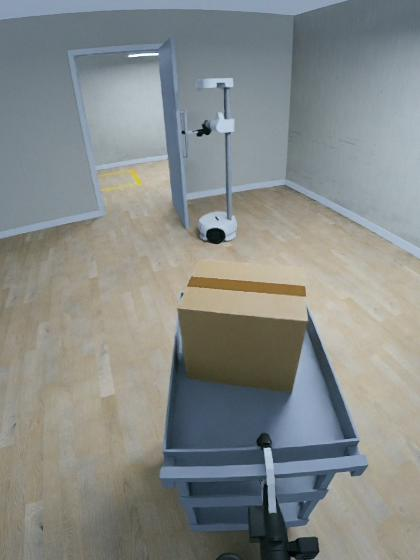

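Call:
move(r1={"base":{"strafe_m":-0.2},"pace":"slow"}, blocking=false, cameras=[])

Call:
wait(seconds=5, cameras=[])

Call:
move(r1={"base":{"rotate_rad":0.2},"pace":"slow"}, blocking=false, cameras=[])

Call:
wait(seconds=4, cameras=[])

Call:
move(r1={"base":{"strafe_m":-0.2},"pace":"slow"}, blocking=false, cameras=[])

Call:
wait(seconds=5, cameras=[])

Call:
move(r1={"base":{"rotate_rad":0.2},"pace":"slow"}, blocking=false, cameras=[])

Call:
wait(seconds=4, cameras=["r1_head_camera"])

Scene clock: 837.50 s.
move: r1 moving
r1.base_odometry: x=-5.256 y=-2.083 heading=+0.352
r1.turned_by_wheels: +0.001
r1.turned_by_imu: +0.001
r1.base_tilt: forward=-1.6 right=+1.2
r1.lidar_m: 0.35 0.36 2.34 1.84 1.78 1.88 1.49 1.47 1.64 2.47 2.86 0.39
r1.base_status: strafe_m moving
r1.joint_positions: lift_m=+0.665 arm_m=+0.000 wrist_yaw_rad=+0.003 wrist_pitch_rad=+0.012 wrist_roll_rad=+1.571 gripper_m=-0.023
r1.joint_status: not commanded
r1.measured_speeds: translate_m=-0.001 strafe_m=-0.056 rotate_rad=+0.006 lift_m=+0.000 arm_m=+0.000 wrist_yaw_rad=+0.017 wrist_pitch_rad=+0.000 wrist_roll_rad=+0.000
r1.motor_effort: lift_m=+17(17) arm_m=-3(4) wheel_0=+10(10) wheel_1=-5(7) wheel_2=+2(3)
r1.servo_current: wrist_yaw_rad=52(59) wrist_pitch_rad=65(72) wrist_roll_rad=39(52) gripper_m=111(111)
r1.hand_pose: x=+0.4596 y=-0.0865 z=+0.8398 quat_wxyz=(+0.707, +0.707, +0.006, -0.003) (m; r1's base frame)
r1.wrist_depth_mm: - - - 187 188 1618 1182 / - - - 186 187 1618 - / - - - 186 187 - - / - 384 384 186 186 - - / - 394 397 185 186 - - / - 410 175 185 186 163 - / - 156 173 185 185 154 -
r2.base_odometry: x=-3.882 y=+0.093 heading=-2.122
r2.turned_by_wheels: +0.000
r2.turned_by_imu: +0.000
r2.base_tilt: forward=-0.6 right=+0.0
r2.lidar_m: 0.73 0.37 1.91 3.02 3.17 2.18 - 2.41 1.79 1.72 1.81 1.34
r2.base_status: not commanded
r2.joint_positions: lift_m=+0.920 arm_m=+0.000 wrist_yaw_rad=+1.050 wrist_pitch_rad=+0.001 wrist_roll_rad=+0.000 gripper_m=-0.026
r2.joint_status: not commanded
r2.measured_speeds: all 0
r2.motor_effort: lift_m=+21(21) arm_m=-4(5) wheel_0=-4(4) wheel_1=-9(9) wheel_2=+10(10)
r2.servo_current: wrist_yaw_rad=195(215) wrist_pitch_rad=39(46) wrist_roll_rad=52(52) gripper_m=104(117)
r2.contact_limits: strafe_m 0.8
r2.hand_pose: x=+0.3902 y=+0.2067 z=+1.0977 quat_wxyz=(+0.865, +0.000, +0.000, +0.501) (m; r2's base frame)
r2.wrist_depth_mm: - - 223 165 272 301 332 / - - 223 166 273 304 340 / - - 224 164 274 304 342 / - - 224 165 276 304 343 / - - 226 166 279 309 345 / - - 217 167 177 309 347 / - - 221 - 286 294 351
pictures: none
No camera images: "cameras" was empty.

Scene clock: 840.13 s.
earlier move: r1 done
r1.base_odometry: x=-5.192 y=-2.257 heading=+0.352
r1.turned_by_wheels: +0.000
r1.turned_by_imu: +0.000
r1.base_tilt: forward=-1.6 right=+1.3
r1.lidar_m: 0.31 0.31 2.55 2.04 1.99 1.77 1.42 1.39 1.56 2.37 2.69 0.42
r1.base_status: done
r1.joint_positions: lift_m=+0.665 arm_m=+0.000 wrist_yaw_rad=+0.005 wrist_pitch_rad=+0.012 wrist_roll_rad=+1.573 gripper_m=-0.023
r1.joint_status: not commanded
r1.measured_speeds: all 0
r1.motor_effort: lift_m=+17(17) arm_m=+4(4) wheel_0=+11(15) wheel_1=+1(7) wheel_2=+2(4)
r1.servo_current: wrist_yaw_rad=65(78) wrist_pitch_rad=72(78) wrist_roll_rad=59(72) gripper_m=98(111)
r1.hand_pose: x=+0.4597 y=-0.0859 z=+0.8398 quat_wxyz=(+0.706, +0.708, +0.006, -0.002) (m; r1's base frame)
r1.wrist_depth_mm: - - - 234 247 248 258 / - - - 224 229 1618 1138 / - - - 213 216 1808 - / - - - 205 205 820 - / - 392 397 196 197 - - / - 387 176 187 187 166 - / - 158 174 181 181 156 -
r2.base_odometry: x=-3.882 y=+0.093 heading=-2.122
r2.turned_by_wheels: +0.000
r2.turned_by_imu: +0.000
r2.base_tilt: forward=-0.6 right=+0.0
r2.lidar_m: 0.72 0.39 1.91 3.02 3.20 2.22 2.35 2.41 1.81 1.73 1.83 1.35
r2.base_status: not commanded
r2.joint_positions: lift_m=+0.920 arm_m=+0.000 wrist_yaw_rad=+1.050 wrist_pitch_rad=+0.001 wrist_roll_rad=+0.000 gripper_m=-0.026
r2.joint_status: not commanded
r2.measured_speeds: all 0
r2.on_its_own: wrist_yaw_rad is at rest, and its servo_current (195 mA) is outside its rest range (0 to 104 mA)
r2.motor_effort: lift_m=+20(21) arm_m=-4(5) wheel_0=-4(4) wheel_1=-9(9) wheel_2=+10(10)
r2.servo_current: wrist_yaw_rad=195(215) wrist_pitch_rad=39(46) wrist_roll_rad=46(65) gripper_m=111(124)
r2.contact_limits: strafe_m 0.8
r2.hand_pose: x=+0.3902 y=+0.2067 z=+1.0977 quat_wxyz=(+0.865, +0.000, +0.000, +0.501) (m; r2's base frame)
r2.wrist_depth_mm: - - 222 164 272 303 332 / - - 224 166 276 301 338 / - - 224 165 276 304 342 / - - 224 166 278 306 343 / - - 225 166 278 309 347 / - - 218 167 178 310 347 / - - 221 - 286 296 349
wait: 2.63 of 5 s (r1 has come to rest)
pictures: none
No camera images: "cameras" was empty.

Scene clock: 840.63 s.
move: r1 moving
r1.base_odometry: x=-5.192 y=-2.258 heading=+0.473
r1.turned_by_wheels: +0.121
r1.turned_by_imu: +0.121
r1.base_tilt: forward=-1.6 right=+1.3
r1.lidar_m: 0.30 0.30 2.36 1.98 1.98 1.63 1.40 1.40 1.65 2.71 2.71 0.40
r1.base_status: rotate_rad moving
r1.joint_positions: lift_m=+0.665 arm_m=+0.000 wrist_yaw_rad=-0.005 wrist_pitch_rad=+0.012 wrist_roll_rad=+1.573 gripper_m=-0.023
r1.joint_status: not commanded
r1.measured_speeds: translate_m=+0.000 strafe_m=+0.000 rotate_rad=+0.415 lift_m=+0.000 arm_m=+0.000 wrist_yaw_rad=-0.033 wrist_pitch_rad=+0.000 wrist_roll_rad=+0.000
r1.motor_effort: lift_m=+17(17) arm_m=+4(4) wheel_0=-4(8) wheel_1=-4(5) wheel_2=-12(12)
r1.servo_current: wrist_yaw_rad=52(65) wrist_pitch_rad=65(72) wrist_roll_rad=59(59) gripper_m=98(111)
r1.hand_pose: x=+0.4588 y=-0.0890 z=+0.8398 quat_wxyz=(+0.706, +0.708, +0.002, -0.006) (m; r1's base frame)
r1.wrist_depth_mm: - - - 220 234 259 1042 / - - - 213 214 1618 1160 / - - - 205 207 1808 - / - - - 198 200 - - / - 389 392 193 193 - - / - 387 176 186 186 163 - / - 153 172 181 182 155 -
r2.base_odometry: x=-3.882 y=+0.093 heading=-2.122
r2.turned_by_wheels: +0.000
r2.turned_by_imu: +0.000
r2.base_tilt: forward=-0.6 right=+0.1
r2.lidar_m: 0.72 0.37 1.95 3.03 3.16 2.20 - 2.39 1.80 1.72 1.81 1.35
r2.base_status: not commanded
r2.joint_positions: lift_m=+0.920 arm_m=+0.000 wrist_yaw_rad=+1.050 wrist_pitch_rad=+0.001 wrist_roll_rad=+0.000 gripper_m=-0.026
r2.joint_status: not commanded
r2.measured_speeds: all 0
r2.motor_effort: lift_m=+21(21) arm_m=-5(5) wheel_0=-4(4) wheel_1=-9(9) wheel_2=+10(10)
r2.servo_current: wrist_yaw_rad=208(215) wrist_pitch_rad=46(46) wrist_roll_rad=46(59) gripper_m=111(117)
r2.contact_limits: strafe_m 0.8
r2.hand_pose: x=+0.3902 y=+0.2067 z=+1.0977 quat_wxyz=(+0.865, +0.000, +0.000, +0.501) (m; r2's base frame)
r2.wrist_depth_mm: - - 223 165 272 301 334 / - - 223 165 274 303 342 / - - 224 165 276 304 342 / - - 224 165 277 307 343 / - - 226 166 278 309 345 / - - 218 166 178 309 347 / - - 222 - 285 296 351
pictures: none
No camera images: "cameras" was empty.

Scene clock: 841.33 s.
earlier move: r1 done
r1.base_odometry: x=-5.192 y=-2.257 heading=+0.551
r1.turned_by_wheels: +0.078
r1.turned_by_imu: +0.078
r1.base_tilt: forward=-1.6 right=+1.3
r1.lidar_m: 0.34 0.34 2.24 1.99 2.04 1.56 1.39 1.38 1.75 2.68 2.72 0.37
r1.base_status: done
r1.joint_positions: lift_m=+0.665 arm_m=+0.000 wrist_yaw_rad=-0.003 wrist_pitch_rad=+0.012 wrist_roll_rad=+1.571 gripper_m=-0.023
r1.joint_status: not commanded
r1.measured_speeds: all 0
r1.motor_effort: lift_m=+17(17) arm_m=+4(4) wheel_0=-6(8) wheel_1=-2(5) wheel_2=-7(13)
r1.servo_current: wrist_yaw_rad=39(72) wrist_pitch_rad=59(78) wrist_roll_rad=33(59) gripper_m=98(111)
r1.hand_pose: x=+0.4590 y=-0.0882 z=+0.8398 quat_wxyz=(+0.707, +0.707, +0.003, -0.005) (m; r1's base frame)
r1.wrist_depth_mm: - - - 196 196 1661 1160 / - - - 193 195 1661 - / - - - 191 193 - - / - 384 384 189 190 - - / - 394 394 187 189 - - / - 402 176 184 186 163 - / - 156 174 183 184 156 -
r2.base_odometry: x=-3.882 y=+0.093 heading=-2.122
r2.turned_by_wheels: +0.000
r2.turned_by_imu: +0.000
r2.base_tilt: forward=-0.6 right=+0.0
r2.lidar_m: 0.72 0.35 1.95 3.00 3.17 2.17 - 2.39 1.78 1.73 1.83 1.36
r2.base_status: not commanded
r2.joint_positions: lift_m=+0.920 arm_m=+0.000 wrist_yaw_rad=+1.050 wrist_pitch_rad=+0.001 wrist_roll_rad=+0.000 gripper_m=-0.026
r2.joint_status: not commanded
r2.measured_speeds: all 0
r2.on_its_own: wrist_yaw_rad is at rest, and its servo_current (202 mA) is outside its rest range (0 to 104 mA)
r2.motor_effort: lift_m=+21(21) arm_m=-4(5) wheel_0=-4(4) wheel_1=-9(9) wheel_2=+10(10)
r2.servo_current: wrist_yaw_rad=202(215) wrist_pitch_rad=33(46) wrist_roll_rad=46(59) gripper_m=111(117)
r2.contact_limits: strafe_m 0.8
r2.hand_pose: x=+0.3902 y=+0.2067 z=+1.0977 quat_wxyz=(+0.865, +0.000, +0.000, +0.501) (m; r2's base frame)
r2.wrist_depth_mm: - - 222 164 273 303 334 / - - 223 166 273 303 342 / - - 223 165 276 306 342 / - - 224 165 278 304 342 / - - 226 166 279 309 343 / - - 218 167 178 310 345 / - - 222 - 287 297 349
wait: 0.70 of 4 s (r1 has come to rest)
pictures: none
No camera images: "cameras" was empty.

Scene clock: 841.83 s.
move: r1 moving
r1.base_odometry: x=-5.184 y=-2.270 heading=+0.551
r1.turned_by_wheels: +0.000
r1.turned_by_imu: +0.000
r1.base_tilt: forward=-1.6 right=+1.3
r1.lidar_m: 0.33 0.33 2.28 1.99 2.02 1.54 1.38 1.39 1.72 2.69 2.70 0.38
r1.base_status: strafe_m moving
r1.joint_positions: lift_m=+0.665 arm_m=+0.000 wrist_yaw_rad=-0.003 wrist_pitch_rad=+0.012 wrist_roll_rad=+1.571 gripper_m=-0.023
r1.joint_status: not commanded
r1.measured_speeds: translate_m=+0.000 strafe_m=-0.058 rotate_rad=+0.002 lift_m=+0.000 arm_m=+0.000 wrist_yaw_rad=+0.000 wrist_pitch_rad=+0.000 wrist_roll_rad=+0.000
r1.motor_effort: lift_m=+17(17) arm_m=+4(4) wheel_0=+6(10) wheel_1=-7(8) wheel_2=-3(5)
r1.servo_current: wrist_yaw_rad=46(59) wrist_pitch_rad=65(78) wrist_roll_rad=52(72) gripper_m=98(104)
r1.hand_pose: x=+0.4590 y=-0.0882 z=+0.8398 quat_wxyz=(+0.707, +0.707, +0.003, -0.005) (m; r1's base frame)
r1.wrist_depth_mm: - - - 196 197 1661 1160 / - - - 193 196 1661 - / - - - 192 193 1756 - / - 384 384 189 190 - - / - 392 392 188 187 - - / - 402 175 185 185 163 - / - 156 174 182 184 157 -
r2.base_odometry: x=-3.882 y=+0.093 heading=-2.122
r2.turned_by_wheels: +0.000
r2.turned_by_imu: +0.000
r2.base_tilt: forward=-0.6 right=+0.0
r2.lidar_m: 0.73 0.38 1.95 3.02 3.14 2.17 - 2.40 1.79 1.71 1.81 1.36
r2.base_status: not commanded
r2.joint_positions: lift_m=+0.920 arm_m=+0.000 wrist_yaw_rad=+1.050 wrist_pitch_rad=+0.001 wrist_roll_rad=+0.000 gripper_m=-0.026
r2.joint_status: not commanded
r2.measured_speeds: all 0
r2.motor_effort: lift_m=+21(21) arm_m=-4(5) wheel_0=-4(4) wheel_1=-9(9) wheel_2=+10(10)
r2.servo_current: wrist_yaw_rad=189(208) wrist_pitch_rad=39(46) wrist_roll_rad=46(52) gripper_m=104(111)
r2.contact_limits: strafe_m 0.8
r2.hand_pose: x=+0.3902 y=+0.2067 z=+1.0977 quat_wxyz=(+0.865, +0.000, +0.000, +0.501) (m; r2's base frame)
r2.wrist_depth_mm: - - 222 164 272 301 332 / - - 223 166 273 303 338 / - - 224 165 274 303 342 / - - 224 165 276 306 343 / - - 227 166 278 309 343 / - - 218 167 177 312 349 / - - 221 - 285 296 349
pictures: none
No camera images: "cameras" was empty.

Scene clock: 844.50 s.
earlier move: r1 done
r1.base_odometry: x=-5.087 y=-2.428 heading=+0.552
r1.turned_by_wheels: +0.001
r1.turned_by_imu: +0.000
r1.base_tilt: forward=-1.6 right=+1.3
r1.lidar_m: 0.29 0.30 2.47 2.17 2.20 1.55 1.33 1.36 1.70 2.50 2.49 0.42
r1.base_status: done
r1.joint_positions: lift_m=+0.665 arm_m=+0.000 wrist_yaw_rad=+0.007 wrist_pitch_rad=+0.012 wrist_roll_rad=+1.572 gripper_m=-0.023
r1.joint_status: not commanded
r1.measured_speeds: all 0
r1.motor_effort: lift_m=+17(17) arm_m=+4(4) wheel_0=+8(12) wheel_1=+0(8) wheel_2=+1(5)
r1.servo_current: wrist_yaw_rad=65(65) wrist_pitch_rad=78(78) wrist_roll_rad=52(72) gripper_m=98(104)
r1.hand_pose: x=+0.4598 y=-0.0855 z=+0.8398 quat_wxyz=(+0.707, +0.708, +0.007, -0.002) (m; r1's base frame)
r1.wrist_depth_mm: - - - 236 251 254 259 / - - - 227 233 1618 1160 / - - - 216 219 1661 - / - - - 206 207 1808 - / - 392 394 195 198 - - / - 387 176 189 189 167 - / - 158 173 181 181 154 -
r2.base_odometry: x=-3.882 y=+0.093 heading=-2.122
r2.turned_by_wheels: +0.000
r2.turned_by_imu: +0.000
r2.base_tilt: forward=-0.7 right=+0.0
r2.lidar_m: 0.72 0.38 1.96 3.03 3.14 2.15 2.25 2.39 1.80 1.72 1.81 1.33
r2.base_status: not commanded
r2.joint_positions: lift_m=+0.920 arm_m=+0.000 wrist_yaw_rad=+1.050 wrist_pitch_rad=+0.001 wrist_roll_rad=+0.000 gripper_m=-0.026
r2.joint_status: not commanded
r2.measured_speeds: all 0
r2.on_its_own: wrist_yaw_rad is at rest, and its servo_current (195 mA) is outside its rest range (0 to 104 mA)
r2.motor_effort: lift_m=+20(21) arm_m=-4(5) wheel_0=-4(4) wheel_1=-9(9) wheel_2=+10(10)
r2.servo_current: wrist_yaw_rad=195(215) wrist_pitch_rad=46(46) wrist_roll_rad=59(59) gripper_m=117(117)
r2.contact_limits: strafe_m 0.8
r2.hand_pose: x=+0.3902 y=+0.2067 z=+1.0977 quat_wxyz=(+0.865, +0.000, +0.000, +0.501) (m; r2's base frame)
r2.wrist_depth_mm: - - 222 164 273 301 332 / - - 222 166 274 303 342 / - - 224 165 274 304 340 / - - 224 166 277 304 343 / - - 226 166 277 309 347 / - - 218 167 177 309 349 / - - 221 - 286 297 353
wait: 2.67 of 5 s (r1 has come to rest)
pictures: none
No camera images: "cameras" was empty.

Scene clock: 845.00 s.
move: r1 moving
r1.base_odometry: x=-5.087 y=-2.428 heading=+0.674
r1.turned_by_wheels: +0.122
r1.turned_by_imu: +0.122
r1.base_tilt: forward=-1.6 right=+1.3
r1.lidar_m: 0.29 0.31 2.30 2.21 2.08 1.45 1.33 1.37 1.84 2.52 2.57 0.40
r1.base_status: rotate_rad moving
r1.joint_positions: lift_m=+0.665 arm_m=+0.000 wrist_yaw_rad=-0.004 wrist_pitch_rad=+0.012 wrist_roll_rad=+1.572 gripper_m=-0.023
r1.joint_status: not commanded
r1.measured_speeds: translate_m=+0.000 strafe_m=-0.001 rotate_rad=+0.419 lift_m=+0.000 arm_m=+0.000 wrist_yaw_rad=-0.059 wrist_pitch_rad=+0.000 wrist_roll_rad=+0.000
r1.motor_effort: lift_m=+17(17) arm_m=+4(4) wheel_0=-6(7) wheel_1=-3(5) wheel_2=-9(10)
r1.servo_current: wrist_yaw_rad=46(65) wrist_pitch_rad=65(78) wrist_roll_rad=52(59) gripper_m=104(104)
r1.hand_pose: x=+0.4589 y=-0.0885 z=+0.8398 quat_wxyz=(+0.707, +0.708, +0.003, -0.006) (m; r1's base frame)
r1.wrist_depth_mm: - - - 225 238 257 1025 / - - - 218 220 1618 1205 / - - - 208 211 1756 - / - - - 200 203 - - / - 394 392 194 195 - - / - 389 176 187 186 163 - / - 153 172 181 182 157 -
r2.base_odometry: x=-3.882 y=+0.093 heading=-2.122
r2.turned_by_wheels: +0.000
r2.turned_by_imu: +0.000
r2.base_tilt: forward=-0.6 right=+0.1
r2.lidar_m: 0.71 0.38 1.95 3.02 3.19 2.15 2.29 2.43 1.79 1.71 1.81 1.37
r2.base_status: not commanded
r2.joint_positions: lift_m=+0.920 arm_m=+0.000 wrist_yaw_rad=+1.050 wrist_pitch_rad=+0.001 wrist_roll_rad=+0.000 gripper_m=-0.026
r2.joint_status: not commanded
r2.measured_speeds: all 0
r2.motor_effort: lift_m=+20(21) arm_m=-4(5) wheel_0=-4(4) wheel_1=-9(9) wheel_2=+10(10)
r2.servo_current: wrist_yaw_rad=208(215) wrist_pitch_rad=33(46) wrist_roll_rad=59(59) gripper_m=111(117)
r2.contact_limits: strafe_m 0.8
r2.hand_pose: x=+0.3902 y=+0.2067 z=+1.0977 quat_wxyz=(+0.865, +0.000, +0.000, +0.501) (m; r2's base frame)
r2.wrist_depth_mm: - - 222 164 274 301 334 / - - 222 166 274 303 340 / - - 224 165 276 303 342 / - - 224 165 276 306 343 / - - 226 167 278 307 345 / - - 217 167 178 310 345 / - - 222 - 286 296 349
pictures: none
No camera images: "cameras" was empty.

Scene clock: 845.70 s.
earlier move: r1 done
r1.base_odometry: x=-5.087 y=-2.428 heading=+0.751
r1.turned_by_wheels: +0.077
r1.turned_by_imu: +0.078
r1.base_tilt: forward=-1.6 right=+1.3
r1.lidar_m: 0.34 0.34 2.27 2.16 1.92 1.41 1.34 1.41 1.97 2.51 2.60 0.40
r1.base_status: done
r1.joint_positions: lift_m=+0.665 arm_m=+0.000 wrist_yaw_rad=-0.005 wrist_pitch_rad=+0.012 wrist_roll_rad=+1.571 gripper_m=-0.023
r1.joint_status: not commanded
r1.measured_speeds: all 0
r1.motor_effort: lift_m=+17(17) arm_m=+4(4) wheel_0=-4(7) wheel_1=-2(5) wheel_2=-7(11)
r1.servo_current: wrist_yaw_rad=65(65) wrist_pitch_rad=65(78) wrist_roll_rad=59(65) gripper_m=98(104)
r1.hand_pose: x=+0.4588 y=-0.0890 z=+0.8398 quat_wxyz=(+0.707, +0.707, +0.002, -0.006) (m; r1's base frame)
r1.wrist_depth_mm: - - - 198 200 1618 1160 / - - - 196 197 1661 1205 / - - - 195 195 788 - / - 384 387 191 191 - - / - 392 392 187 189 - - / - 397 174 185 185 163 - / - 157 173 182 184 157 -
r2.base_odometry: x=-3.882 y=+0.093 heading=-2.122
r2.turned_by_wheels: +0.000
r2.turned_by_imu: +0.000
r2.base_tilt: forward=-0.6 right=+0.0
r2.lidar_m: 0.74 0.38 1.96 3.01 3.16 2.17 2.31 2.39 1.77 1.72 1.81 1.35
r2.base_status: not commanded
r2.joint_positions: lift_m=+0.920 arm_m=+0.000 wrist_yaw_rad=+1.050 wrist_pitch_rad=+0.001 wrist_roll_rad=+0.000 gripper_m=-0.026
r2.joint_status: not commanded
r2.measured_speeds: all 0
r2.on_its_own: wrist_yaw_rad is at rest, and its servo_current (202 mA) is outside its rest range (0 to 104 mA)
r2.motor_effort: lift_m=+20(21) arm_m=-4(5) wheel_0=-4(4) wheel_1=-9(9) wheel_2=+10(10)
r2.servo_current: wrist_yaw_rad=202(215) wrist_pitch_rad=33(46) wrist_roll_rad=46(59) gripper_m=117(117)
r2.contact_limits: strafe_m 0.8
r2.hand_pose: x=+0.3902 y=+0.2067 z=+1.0977 quat_wxyz=(+0.865, +0.000, +0.000, +0.501) (m; r2's base frame)
r2.wrist_depth_mm: - - 222 164 272 301 330 / - - 224 166 273 304 340 / - - 224 165 276 304 342 / - - 225 165 276 306 343 / - - 227 166 278 306 345 / - - 218 167 178 310 349 / - - 222 - 286 296 351
wait: 0.70 of 4 s (r1 has come to rest)
pictures: r1_head_camera
Images, in order (width x height): r1_head_camera 420x560.

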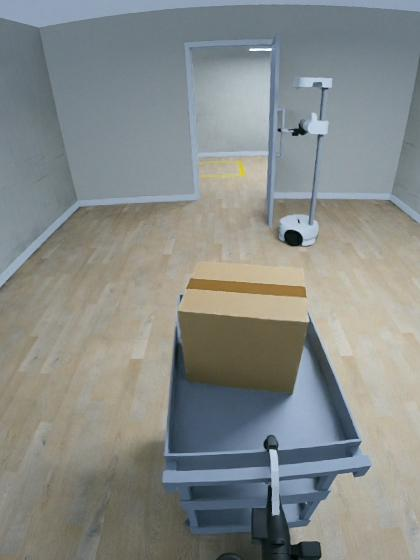

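Call:
move(r1={"base":{"translate_m":0.3},"pace":"slow"}, blocking=false, cameras=[])

Call:
wait(seconds=5, cameras=["r1_head_camera"])

Scene clock: 851.57 s.
move: r1 moving
r1.base_odometry: x=-5.078 y=-2.419 heading=+0.750
r1.turned_by_wheels: +0.000
r1.turned_by_imu: -0.001
r1.base_tilt: forward=-1.6 right=+1.3
r1.lidar_m: 0.33 0.34 2.29 2.19 1.95 1.42 1.37 1.43 2.00 2.50 2.63 0.37
r1.base_status: translate_m moving
r1.joint_positions: lift_m=+0.665 arm_m=+0.000 wrist_yaw_rad=-0.005 wrist_pitch_rad=+0.012 wrist_roll_rad=+1.571 gripper_m=-0.024
r1.joint_status: not commanded
r1.measured_speeds: translate_m=+0.049 strafe_m=+0.000 rotate_rad=+0.001 lift_m=+0.000 arm_m=+0.000 wrist_yaw_rad=-0.001 wrist_pitch_rad=+0.000 wrist_roll_rad=+0.000
r1.motor_effort: lift_m=+17(17) arm_m=+4(4) wheel_0=+3(5) wheel_1=+4(5) wheel_2=-13(15)
r1.servo_current: wrist_yaw_rad=52(65) wrist_pitch_rad=65(78) wrist_roll_rad=59(59) gripper_m=104(104)
r1.hand_pose: x=+0.4588 y=-0.0890 z=+0.8398 quat_wxyz=(+0.707, +0.707, +0.002, -0.006) (m; r1's base frame)
r1.wrist_depth_mm: - - - 199 200 1661 1182 / - - - 196 198 1661 1205 / - - - 193 195 788 - / - 387 387 189 192 - - / - 392 394 187 189 - - / - 397 174 185 186 163 - / - 163 172 182 185 157 -
r2.base_odometry: x=-3.882 y=+0.093 heading=-2.122
r2.turned_by_wheels: +0.000
r2.turned_by_imu: +0.000
r2.base_tilt: forward=-0.6 right=+0.1
r2.lidar_m: 0.72 0.37 1.92 3.02 3.18 2.11 2.31 2.40 1.77 1.71 1.80 1.36
r2.base_status: not commanded
r2.joint_positions: lift_m=+0.920 arm_m=+0.000 wrist_yaw_rad=+1.050 wrist_pitch_rad=+0.001 wrist_roll_rad=+0.000 gripper_m=-0.026
r2.joint_status: not commanded
r2.measured_speeds: all 0
r2.motor_effort: lift_m=+20(21) arm_m=-4(5) wheel_0=-4(4) wheel_1=-9(9) wheel_2=+10(10)
r2.servo_current: wrist_yaw_rad=208(208) wrist_pitch_rad=39(46) wrist_roll_rad=59(59) gripper_m=111(117)
r2.contact_limits: strafe_m 0.8
r2.hand_pose: x=+0.3902 y=+0.2067 z=+1.0977 quat_wxyz=(+0.865, +0.000, +0.000, +0.501) (m; r2's base frame)
r2.wrist_depth_mm: - - 222 164 273 303 332 / - - 223 166 274 303 340 / - - 224 165 277 304 342 / - - 224 166 277 306 343 / - - 226 166 279 306 345 / - - 219 167 178 310 347 / - - 222 - 286 297 351
pictures: none
No camera images: "cameras" was empty.

Scene clock: 855.33 s.
earlier move: r1 done
r1.base_odometry: x=-4.868 y=-2.223 heading=+0.750
r1.turned_by_wheels: +0.000
r1.turned_by_imu: -0.003
r1.base_tilt: forward=-1.6 right=+1.3
r1.lidar_m: 0.33 0.36 2.28 2.16 2.32 1.72 1.65 1.72 2.42 2.53 2.61 0.37
r1.base_status: done
r1.joint_positions: lift_m=+0.665 arm_m=+0.000 wrist_yaw_rad=-0.007 wrist_pitch_rad=+0.012 wrist_roll_rad=+1.570 gripper_m=-0.024
r1.joint_status: not commanded
r1.measured_speeds: all 0
r1.motor_effort: lift_m=+17(17) arm_m=+4(4) wheel_0=-2(7) wheel_1=+1(7) wheel_2=-7(15)
r1.servo_current: wrist_yaw_rad=46(78) wrist_pitch_rad=65(78) wrist_roll_rad=26(72) gripper_m=98(104)
r1.hand_pose: x=+0.4586 y=-0.0894 z=+0.8398 quat_wxyz=(+0.707, +0.707, +0.002, -0.007) (m; r1's base frame)
r1.wrist_depth_mm: - - - 193 195 1661 1160 / - - - 191 193 1661 - / - - - 190 191 - - / - 384 384 189 190 - - / - 394 394 186 187 - - / - 402 175 184 186 160 - / - 156 174 183 185 154 -
r2.base_odometry: x=-3.882 y=+0.093 heading=-2.122
r2.turned_by_wheels: +0.000
r2.turned_by_imu: +0.001
r2.base_tilt: forward=-0.6 right=+0.0
r2.lidar_m: 0.73 0.37 1.95 3.01 3.15 1.88 2.14 2.43 1.80 1.73 1.79 1.36
r2.base_status: not commanded
r2.joint_positions: lift_m=+0.920 arm_m=+0.000 wrist_yaw_rad=+1.050 wrist_pitch_rad=+0.001 wrist_roll_rad=+0.000 gripper_m=-0.026
r2.joint_status: not commanded
r2.measured_speeds: all 0
r2.on_its_own: wrist_yaw_rad is at rest, and its servo_current (195 mA) is outside its rest range (0 to 104 mA)
r2.motor_effort: lift_m=+20(21) arm_m=-4(5) wheel_0=-4(4) wheel_1=-9(9) wheel_2=+10(10)
r2.servo_current: wrist_yaw_rad=195(215) wrist_pitch_rad=33(46) wrist_roll_rad=39(59) gripper_m=117(117)
r2.contact_limits: strafe_m 0.8
r2.hand_pose: x=+0.3902 y=+0.2067 z=+1.0977 quat_wxyz=(+0.865, +0.000, +0.000, +0.501) (m; r2's base frame)
r2.wrist_depth_mm: - - 223 165 273 303 334 / - - 223 166 274 304 340 / - - 224 165 274 304 342 / - - 225 166 277 306 343 / - - 225 166 277 306 343 / - - 219 167 178 309 347 / - - 221 - 286 294 351
wait: 3.77 of 5 s (r1 has come to rest)
pictures: r1_head_camera
Images, in order (width x height): r1_head_camera 420x560.

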